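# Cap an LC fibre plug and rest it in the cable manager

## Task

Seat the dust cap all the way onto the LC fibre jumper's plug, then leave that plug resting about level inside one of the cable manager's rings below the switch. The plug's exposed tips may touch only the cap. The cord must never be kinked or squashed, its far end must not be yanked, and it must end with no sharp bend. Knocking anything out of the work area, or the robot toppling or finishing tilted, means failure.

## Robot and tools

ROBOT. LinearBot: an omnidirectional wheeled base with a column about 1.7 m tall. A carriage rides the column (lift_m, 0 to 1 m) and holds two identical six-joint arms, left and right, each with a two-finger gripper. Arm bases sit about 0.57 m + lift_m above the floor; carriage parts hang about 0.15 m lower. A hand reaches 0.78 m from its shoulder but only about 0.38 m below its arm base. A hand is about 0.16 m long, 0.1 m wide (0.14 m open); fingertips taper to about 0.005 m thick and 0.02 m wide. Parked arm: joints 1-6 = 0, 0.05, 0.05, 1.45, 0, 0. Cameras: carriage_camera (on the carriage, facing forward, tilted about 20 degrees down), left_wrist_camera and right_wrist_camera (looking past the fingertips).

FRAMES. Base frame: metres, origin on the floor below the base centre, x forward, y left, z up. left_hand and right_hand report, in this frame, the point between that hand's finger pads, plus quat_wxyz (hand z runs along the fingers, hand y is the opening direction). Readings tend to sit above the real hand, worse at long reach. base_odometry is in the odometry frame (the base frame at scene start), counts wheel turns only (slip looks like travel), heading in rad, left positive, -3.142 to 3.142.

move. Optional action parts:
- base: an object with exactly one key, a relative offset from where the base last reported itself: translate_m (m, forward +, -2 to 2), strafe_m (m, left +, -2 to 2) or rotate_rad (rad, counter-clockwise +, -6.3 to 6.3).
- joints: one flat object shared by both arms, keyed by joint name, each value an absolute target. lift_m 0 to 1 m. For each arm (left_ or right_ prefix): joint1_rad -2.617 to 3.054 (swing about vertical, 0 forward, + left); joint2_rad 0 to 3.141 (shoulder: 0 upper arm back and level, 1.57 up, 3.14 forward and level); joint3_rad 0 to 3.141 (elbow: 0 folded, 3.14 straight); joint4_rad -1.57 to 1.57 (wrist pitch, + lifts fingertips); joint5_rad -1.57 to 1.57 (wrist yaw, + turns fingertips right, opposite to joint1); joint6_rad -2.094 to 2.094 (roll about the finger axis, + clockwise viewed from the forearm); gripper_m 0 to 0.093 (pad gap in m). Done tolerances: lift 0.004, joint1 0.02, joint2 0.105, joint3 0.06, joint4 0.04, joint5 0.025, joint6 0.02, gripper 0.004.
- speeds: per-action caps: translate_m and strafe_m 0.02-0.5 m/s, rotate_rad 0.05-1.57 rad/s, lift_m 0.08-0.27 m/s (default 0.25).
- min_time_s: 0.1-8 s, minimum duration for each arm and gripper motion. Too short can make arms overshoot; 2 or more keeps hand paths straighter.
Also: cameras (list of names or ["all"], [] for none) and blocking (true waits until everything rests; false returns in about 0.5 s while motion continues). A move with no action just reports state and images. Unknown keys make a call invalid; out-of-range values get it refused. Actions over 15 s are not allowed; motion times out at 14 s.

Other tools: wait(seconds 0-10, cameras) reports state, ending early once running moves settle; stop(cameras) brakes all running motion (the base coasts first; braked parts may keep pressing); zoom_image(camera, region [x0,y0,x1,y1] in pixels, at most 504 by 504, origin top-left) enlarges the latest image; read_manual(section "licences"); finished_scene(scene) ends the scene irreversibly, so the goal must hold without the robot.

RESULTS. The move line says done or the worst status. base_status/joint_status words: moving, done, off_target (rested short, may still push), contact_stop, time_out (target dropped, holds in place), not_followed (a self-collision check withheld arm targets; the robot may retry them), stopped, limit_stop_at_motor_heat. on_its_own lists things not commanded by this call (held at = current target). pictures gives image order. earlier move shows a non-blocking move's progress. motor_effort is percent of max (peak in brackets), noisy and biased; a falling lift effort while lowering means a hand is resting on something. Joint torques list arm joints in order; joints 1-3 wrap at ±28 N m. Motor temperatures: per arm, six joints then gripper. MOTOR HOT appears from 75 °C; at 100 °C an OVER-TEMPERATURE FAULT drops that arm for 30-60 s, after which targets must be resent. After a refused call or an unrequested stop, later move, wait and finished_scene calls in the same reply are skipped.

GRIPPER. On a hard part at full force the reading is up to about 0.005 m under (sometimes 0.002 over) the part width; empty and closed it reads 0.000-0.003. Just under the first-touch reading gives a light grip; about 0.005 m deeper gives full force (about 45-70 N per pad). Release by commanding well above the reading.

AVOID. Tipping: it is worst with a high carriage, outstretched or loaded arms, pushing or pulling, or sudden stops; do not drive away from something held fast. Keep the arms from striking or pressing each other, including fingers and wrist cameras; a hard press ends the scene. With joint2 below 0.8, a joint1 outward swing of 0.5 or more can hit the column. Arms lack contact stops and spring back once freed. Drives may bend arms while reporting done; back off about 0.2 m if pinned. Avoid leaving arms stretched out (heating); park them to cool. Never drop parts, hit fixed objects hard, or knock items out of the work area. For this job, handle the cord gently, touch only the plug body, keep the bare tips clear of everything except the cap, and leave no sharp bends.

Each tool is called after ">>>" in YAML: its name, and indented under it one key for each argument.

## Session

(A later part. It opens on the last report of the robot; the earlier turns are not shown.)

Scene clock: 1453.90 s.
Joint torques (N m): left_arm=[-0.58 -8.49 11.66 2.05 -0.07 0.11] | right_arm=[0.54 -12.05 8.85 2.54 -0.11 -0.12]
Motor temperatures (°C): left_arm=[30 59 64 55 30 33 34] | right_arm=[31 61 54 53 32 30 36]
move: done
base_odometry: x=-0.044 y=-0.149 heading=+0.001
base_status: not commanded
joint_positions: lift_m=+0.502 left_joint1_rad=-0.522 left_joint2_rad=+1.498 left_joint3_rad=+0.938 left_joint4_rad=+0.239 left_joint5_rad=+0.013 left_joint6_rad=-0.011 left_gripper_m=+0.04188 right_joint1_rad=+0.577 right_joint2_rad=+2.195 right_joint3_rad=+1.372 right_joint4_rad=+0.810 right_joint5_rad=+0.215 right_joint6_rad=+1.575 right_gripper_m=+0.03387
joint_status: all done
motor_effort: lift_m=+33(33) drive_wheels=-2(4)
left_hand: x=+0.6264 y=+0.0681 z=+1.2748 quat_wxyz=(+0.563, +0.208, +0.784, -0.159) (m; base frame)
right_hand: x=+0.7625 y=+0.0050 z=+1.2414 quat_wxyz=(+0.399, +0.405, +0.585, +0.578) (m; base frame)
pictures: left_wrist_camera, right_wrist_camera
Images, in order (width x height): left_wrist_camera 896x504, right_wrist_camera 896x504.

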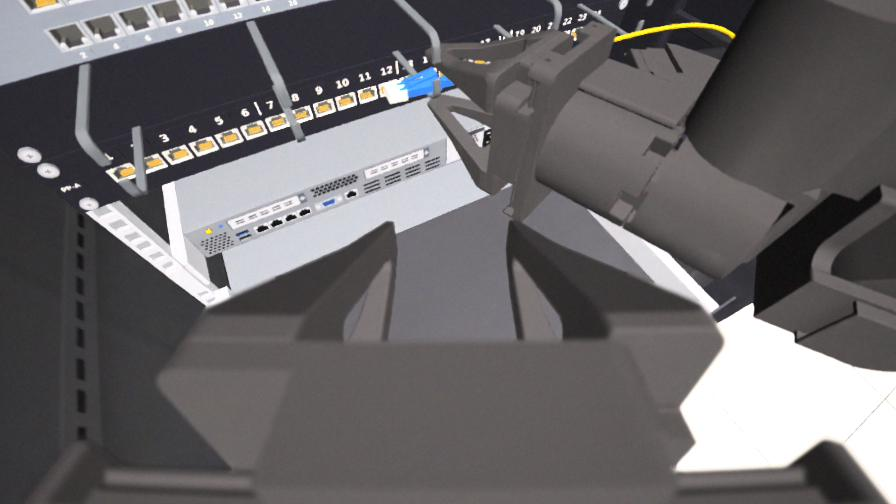

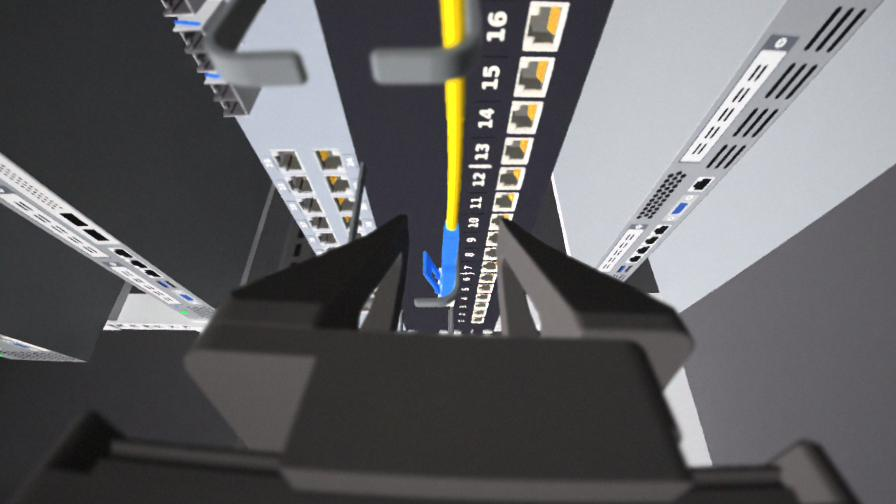

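>>> move:
  joints: {"right_gripper_m": 0.06}
  min_time_s: 0.8

>>> move:
  joints: {"right_joint2_rad": 1.965, "right_joint3_rad": 1.035, "right_joint4_rad": 0.957}
  min_time_s: 2.0
  cameras: ["left_wrist_camera", "right_wrist_camera"]

>>> zoom_image:
  camera: "left_wrist_camera"
  region: [375, 55, 475, 115]

Scene clock: 1461.67 s.
Joint torques (N m): left_arm=[-0.64 -8.47 11.64 2.05 -0.05 0.11] | right_arm=[0.51 -12.29 8.83 2.75 -0.13 -0.14]
Motor temperatures (°C): left_arm=[30 58 66 55 30 33 34] | right_arm=[31 61 55 53 32 30 36]
move: done
base_odometry: x=-0.044 y=-0.149 heading=+0.001
base_status: not commanded
joint_positions: lift_m=+0.502 left_joint1_rad=-0.522 left_joint2_rad=+1.498 left_joint3_rad=+0.938 left_joint4_rad=+0.239 left_joint5_rad=+0.012 left_joint6_rad=-0.011 left_gripper_m=+0.04188 right_joint1_rad=+0.577 right_joint2_rad=+2.197 right_joint3_rad=+1.372 right_joint4_rad=+0.792 right_joint5_rad=+0.219 right_joint6_rad=+1.577 right_gripper_m=+0.05986
joint_status: all done
motor_effort: lift_m=+33(33) drive_wheels=-3(4)
left_hand: x=+0.6264 y=+0.0681 z=+1.2747 quat_wxyz=(+0.563, +0.208, +0.784, -0.159) (m; base frame)
right_hand: x=+0.7628 y=+0.0045 z=+1.2356 quat_wxyz=(+0.397, +0.409, +0.591, +0.571) (m; base frame)
pictures: none

Scene clock: 1463.97 s.
Joint torques (N m): left_arm=[-0.59 -8.47 11.64 2.05 -0.06 0.12] | right_arm=[0.54 -13.81 5.42 2.63 -0.1 -0.15]
Motor temperatures (°C): left_arm=[30 57 66 55 30 33 34] | right_arm=[31 62 54 54 32 30 36]
move: done
base_odometry: x=-0.044 y=-0.149 heading=+0.001
base_status: not commanded
joint_positions: lift_m=+0.502 left_joint1_rad=-0.522 left_joint2_rad=+1.498 left_joint3_rad=+0.938 left_joint4_rad=+0.238 left_joint5_rad=+0.012 left_joint6_rad=-0.011 left_gripper_m=+0.04188 right_joint1_rad=+0.577 right_joint2_rad=+1.993 right_joint3_rad=+1.049 right_joint4_rad=+0.956 right_joint5_rad=+0.214 right_joint6_rad=+1.577 right_gripper_m=+0.05986
joint_status: all done
motor_effort: lift_m=+33(33) drive_wheels=+1(6)
left_hand: x=+0.6264 y=+0.0682 z=+1.2746 quat_wxyz=(+0.563, +0.208, +0.784, -0.158) (m; base frame)
right_hand: x=+0.7084 y=-0.0300 z=+1.2496 quat_wxyz=(+0.401, +0.402, +0.577, +0.587) (m; base frame)
pictures: left_wrist_camera, right_wrist_camera
Images, in order (width x height): left_wrist_camera 896x504, right_wrist_camera 896x504.

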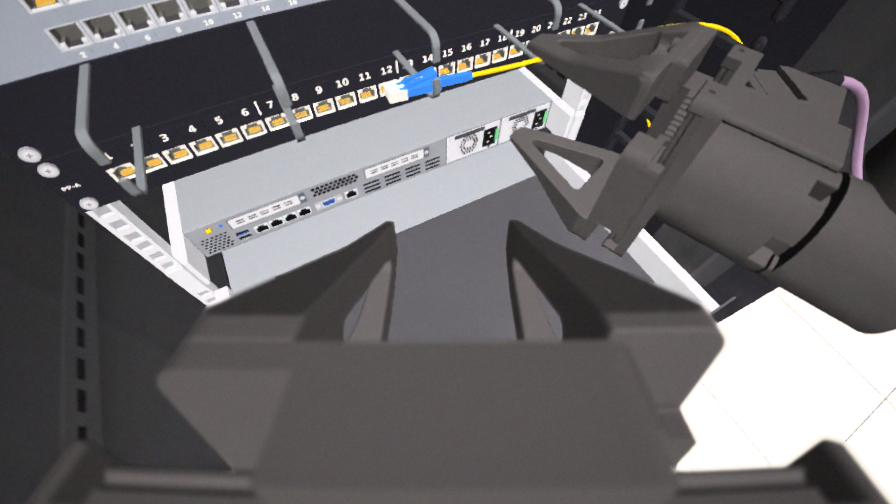

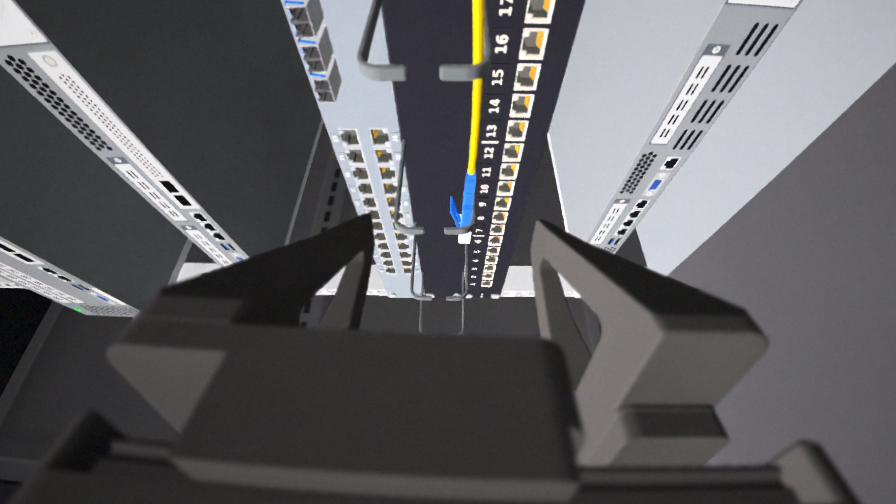

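Scaled by 5.040 from the camera's 896x504 image, which has a finer 1280x720 frame.

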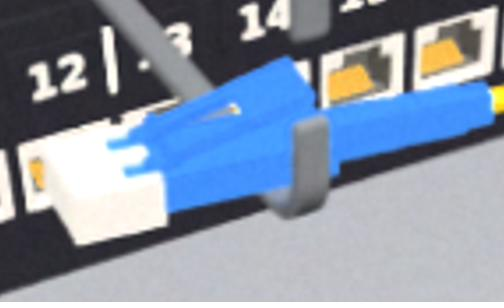

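>>> zoom_image:
  camera: "left_wrist_camera"
  region: [382, 76, 412, 106]

>>> move:
  joints: {"right_joint1_rad": 0.62, "right_joint2_rad": 1.56, "right_joint3_rad": 0.644, "right_joint4_rad": 0.9355, "right_joint5_rad": 0.3, "right_joint6_rad": 1.57}
  min_time_s: 1.5

>>> move:
  joints: {"right_joint1_rad": 0.564, "right_joint2_rad": 1.47, "right_joint3_rad": 0.976, "right_joint4_rad": 0.232, "right_joint5_rad": 0.0, "right_joint6_rad": 0.0}
  min_time_s: 1.5
  cameras: ["all"]

>>> zoom_image:
  camera: "carriage_camera"
  region: [415, 235, 475, 265]

Scaled by 16.800 from the camera's 896x504 image, which has a finer 1280x720 frame.

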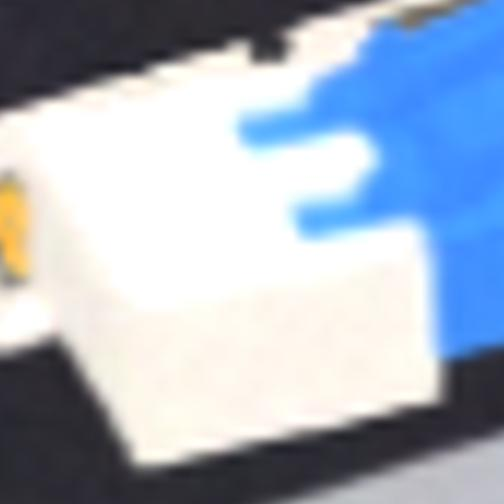

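Scene clock: 1473.70 s.
Joint torques (N m): left_arm=[-0.61 -8.49 11.64 2.07 -0.05 0.11] | right_arm=[0.55 -8.96 5.49 2.41 0.1 -0.3]
Motor temperatures (°C): left_arm=[30 57 67 54 30 33 34] | right_arm=[31 62 53 53 32 30 35]
move: done
base_odometry: x=-0.044 y=-0.149 heading=+0.001
base_status: not commanded
joint_positions: lift_m=+0.502 left_joint1_rad=-0.522 left_joint2_rad=+1.498 left_joint3_rad=+0.938 left_joint4_rad=+0.237 left_joint5_rad=+0.011 left_joint6_rad=-0.011 left_gripper_m=+0.04188 right_joint1_rad=+0.614 right_joint2_rad=+1.579 right_joint3_rad=+0.657 right_joint4_rad=+0.952 right_joint5_rad=+0.289 right_joint6_rad=+1.577 right_gripper_m=+0.05986
joint_status: all done
motor_effort: lift_m=+33(33) drive_wheels=+1(5)
left_hand: x=+0.6264 y=+0.0684 z=+1.2745 quat_wxyz=(+0.563, +0.208, +0.784, -0.158) (m; base frame)
right_hand: x=+0.6188 y=-0.0832 z=+1.2814 quat_wxyz=(+0.414, +0.411, +0.563, +0.586) (m; base frame)
pictures: none

Scene clock: 1475.73 s.
Joint torques (N m): left_arm=[-0.61 -8.46 11.66 2.06 -0.05 0.12] | right_arm=[-0.64 -9.29 10.11 2.51 -0.11 -0.25]
Motor temperatures (°C): left_arm=[30 56 68 54 30 33 34] | right_arm=[31 62 54 53 32 30 35]
move: done
base_odometry: x=-0.044 y=-0.149 heading=+0.001
base_status: not commanded
joint_positions: lift_m=+0.502 left_joint1_rad=-0.522 left_joint2_rad=+1.498 left_joint3_rad=+0.938 left_joint4_rad=+0.237 left_joint5_rad=+0.011 left_joint6_rad=-0.011 left_gripper_m=+0.04188 right_joint1_rad=+0.570 right_joint2_rad=+1.490 right_joint3_rad=+0.950 right_joint4_rad=+0.249 right_joint5_rad=+0.011 right_joint6_rad=+0.011 right_gripper_m=+0.05987
joint_status: all done
motor_effort: lift_m=+33(33) drive_wheels=+1(5)
left_hand: x=+0.6264 y=+0.0684 z=+1.2745 quat_wxyz=(+0.563, +0.208, +0.784, -0.158) (m; base frame)
right_hand: x=+0.6181 y=-0.0510 z=+1.2871 quat_wxyz=(+0.574, -0.218, +0.772, +0.167) (m; base frame)
pictures: carriage_camera, left_wrist_camera, right_wrist_camera
Images, in order (width x height): carriage_camera 896x504, left_wrist_camera 896x504, right_wrist_camera 896x504.

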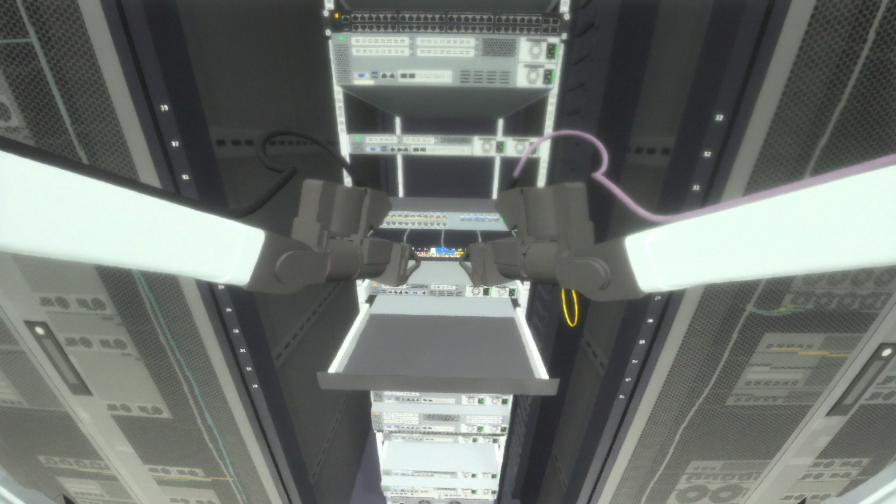

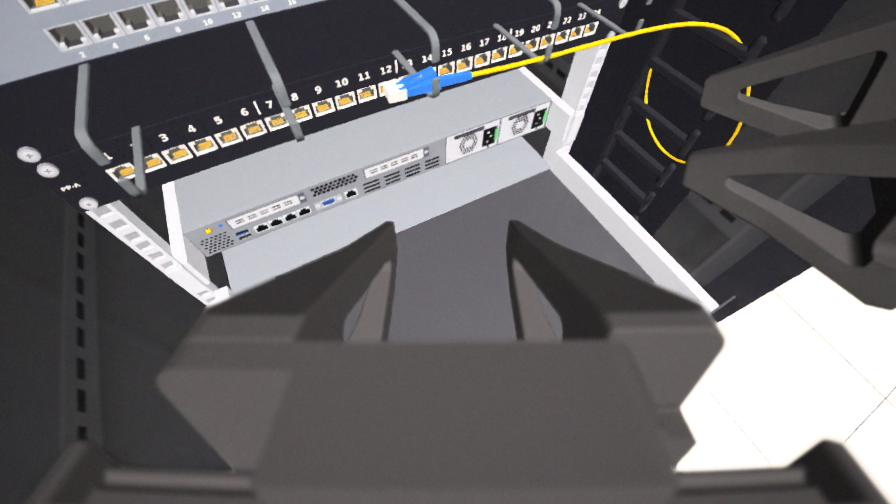

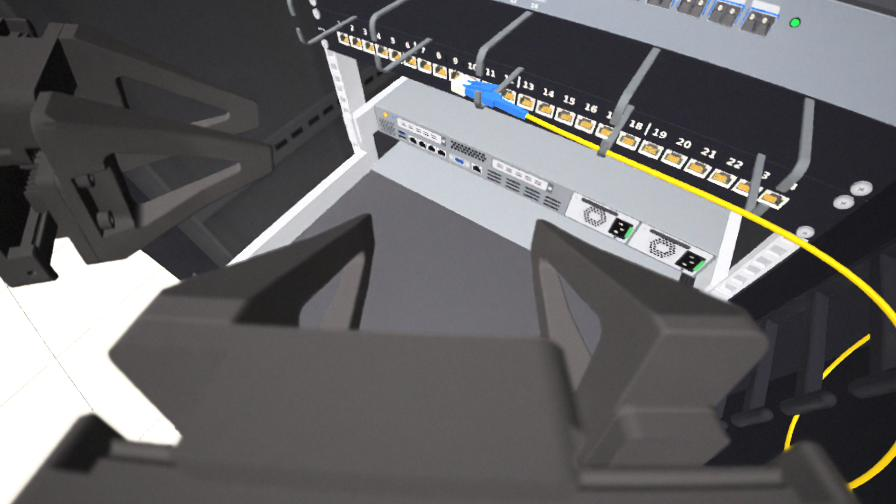

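Scaled by 8.400 from the camera's 896x504 image, which has a finer 1280x720 frame.

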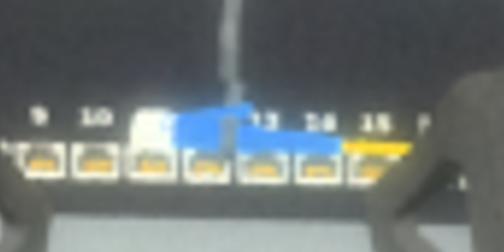

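>>> zoom_image:
  camera: "right_wrist_camera"
  region: [445, 65, 545, 135]

>>> zoom_image:
  camera: "right_wrist_camera"
  region: [448, 70, 488, 110]

>>> zoom_image:
  camera: "left_wrist_camera"
  region: [375, 55, 475, 115]

Scaled by 5.040 from the camera's 896x504 image, which has a finer 1280x720 frame.

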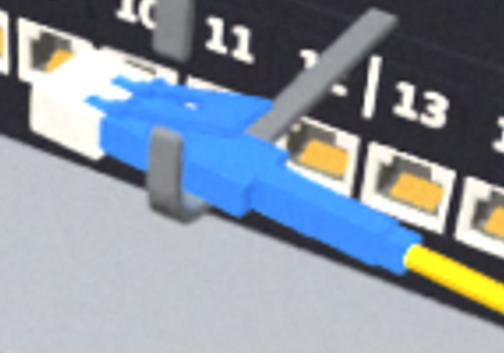

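Scaled by 12.600 from the camera's 896x504 image, which has a finer 1280x720 frame.

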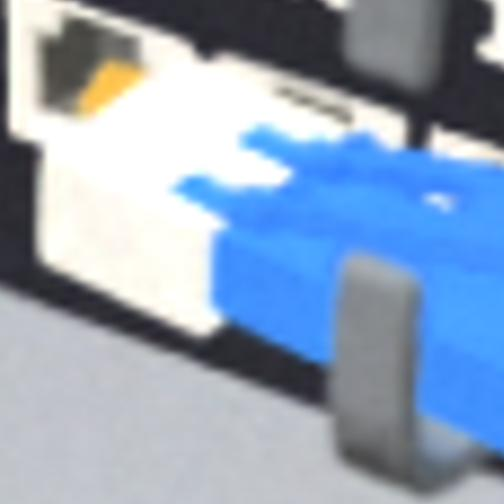

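Scaled by 5.040 from the camera's 896x504 image, which has a finer 1280x720 frame.

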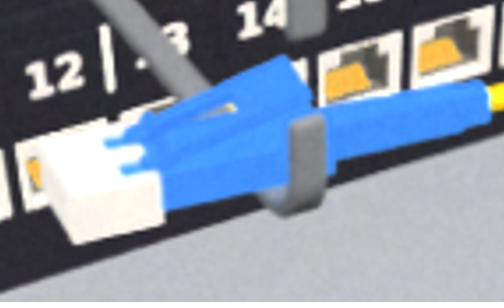

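>>> finished_scene:
  scene: 2

The scene is finished: the task was done.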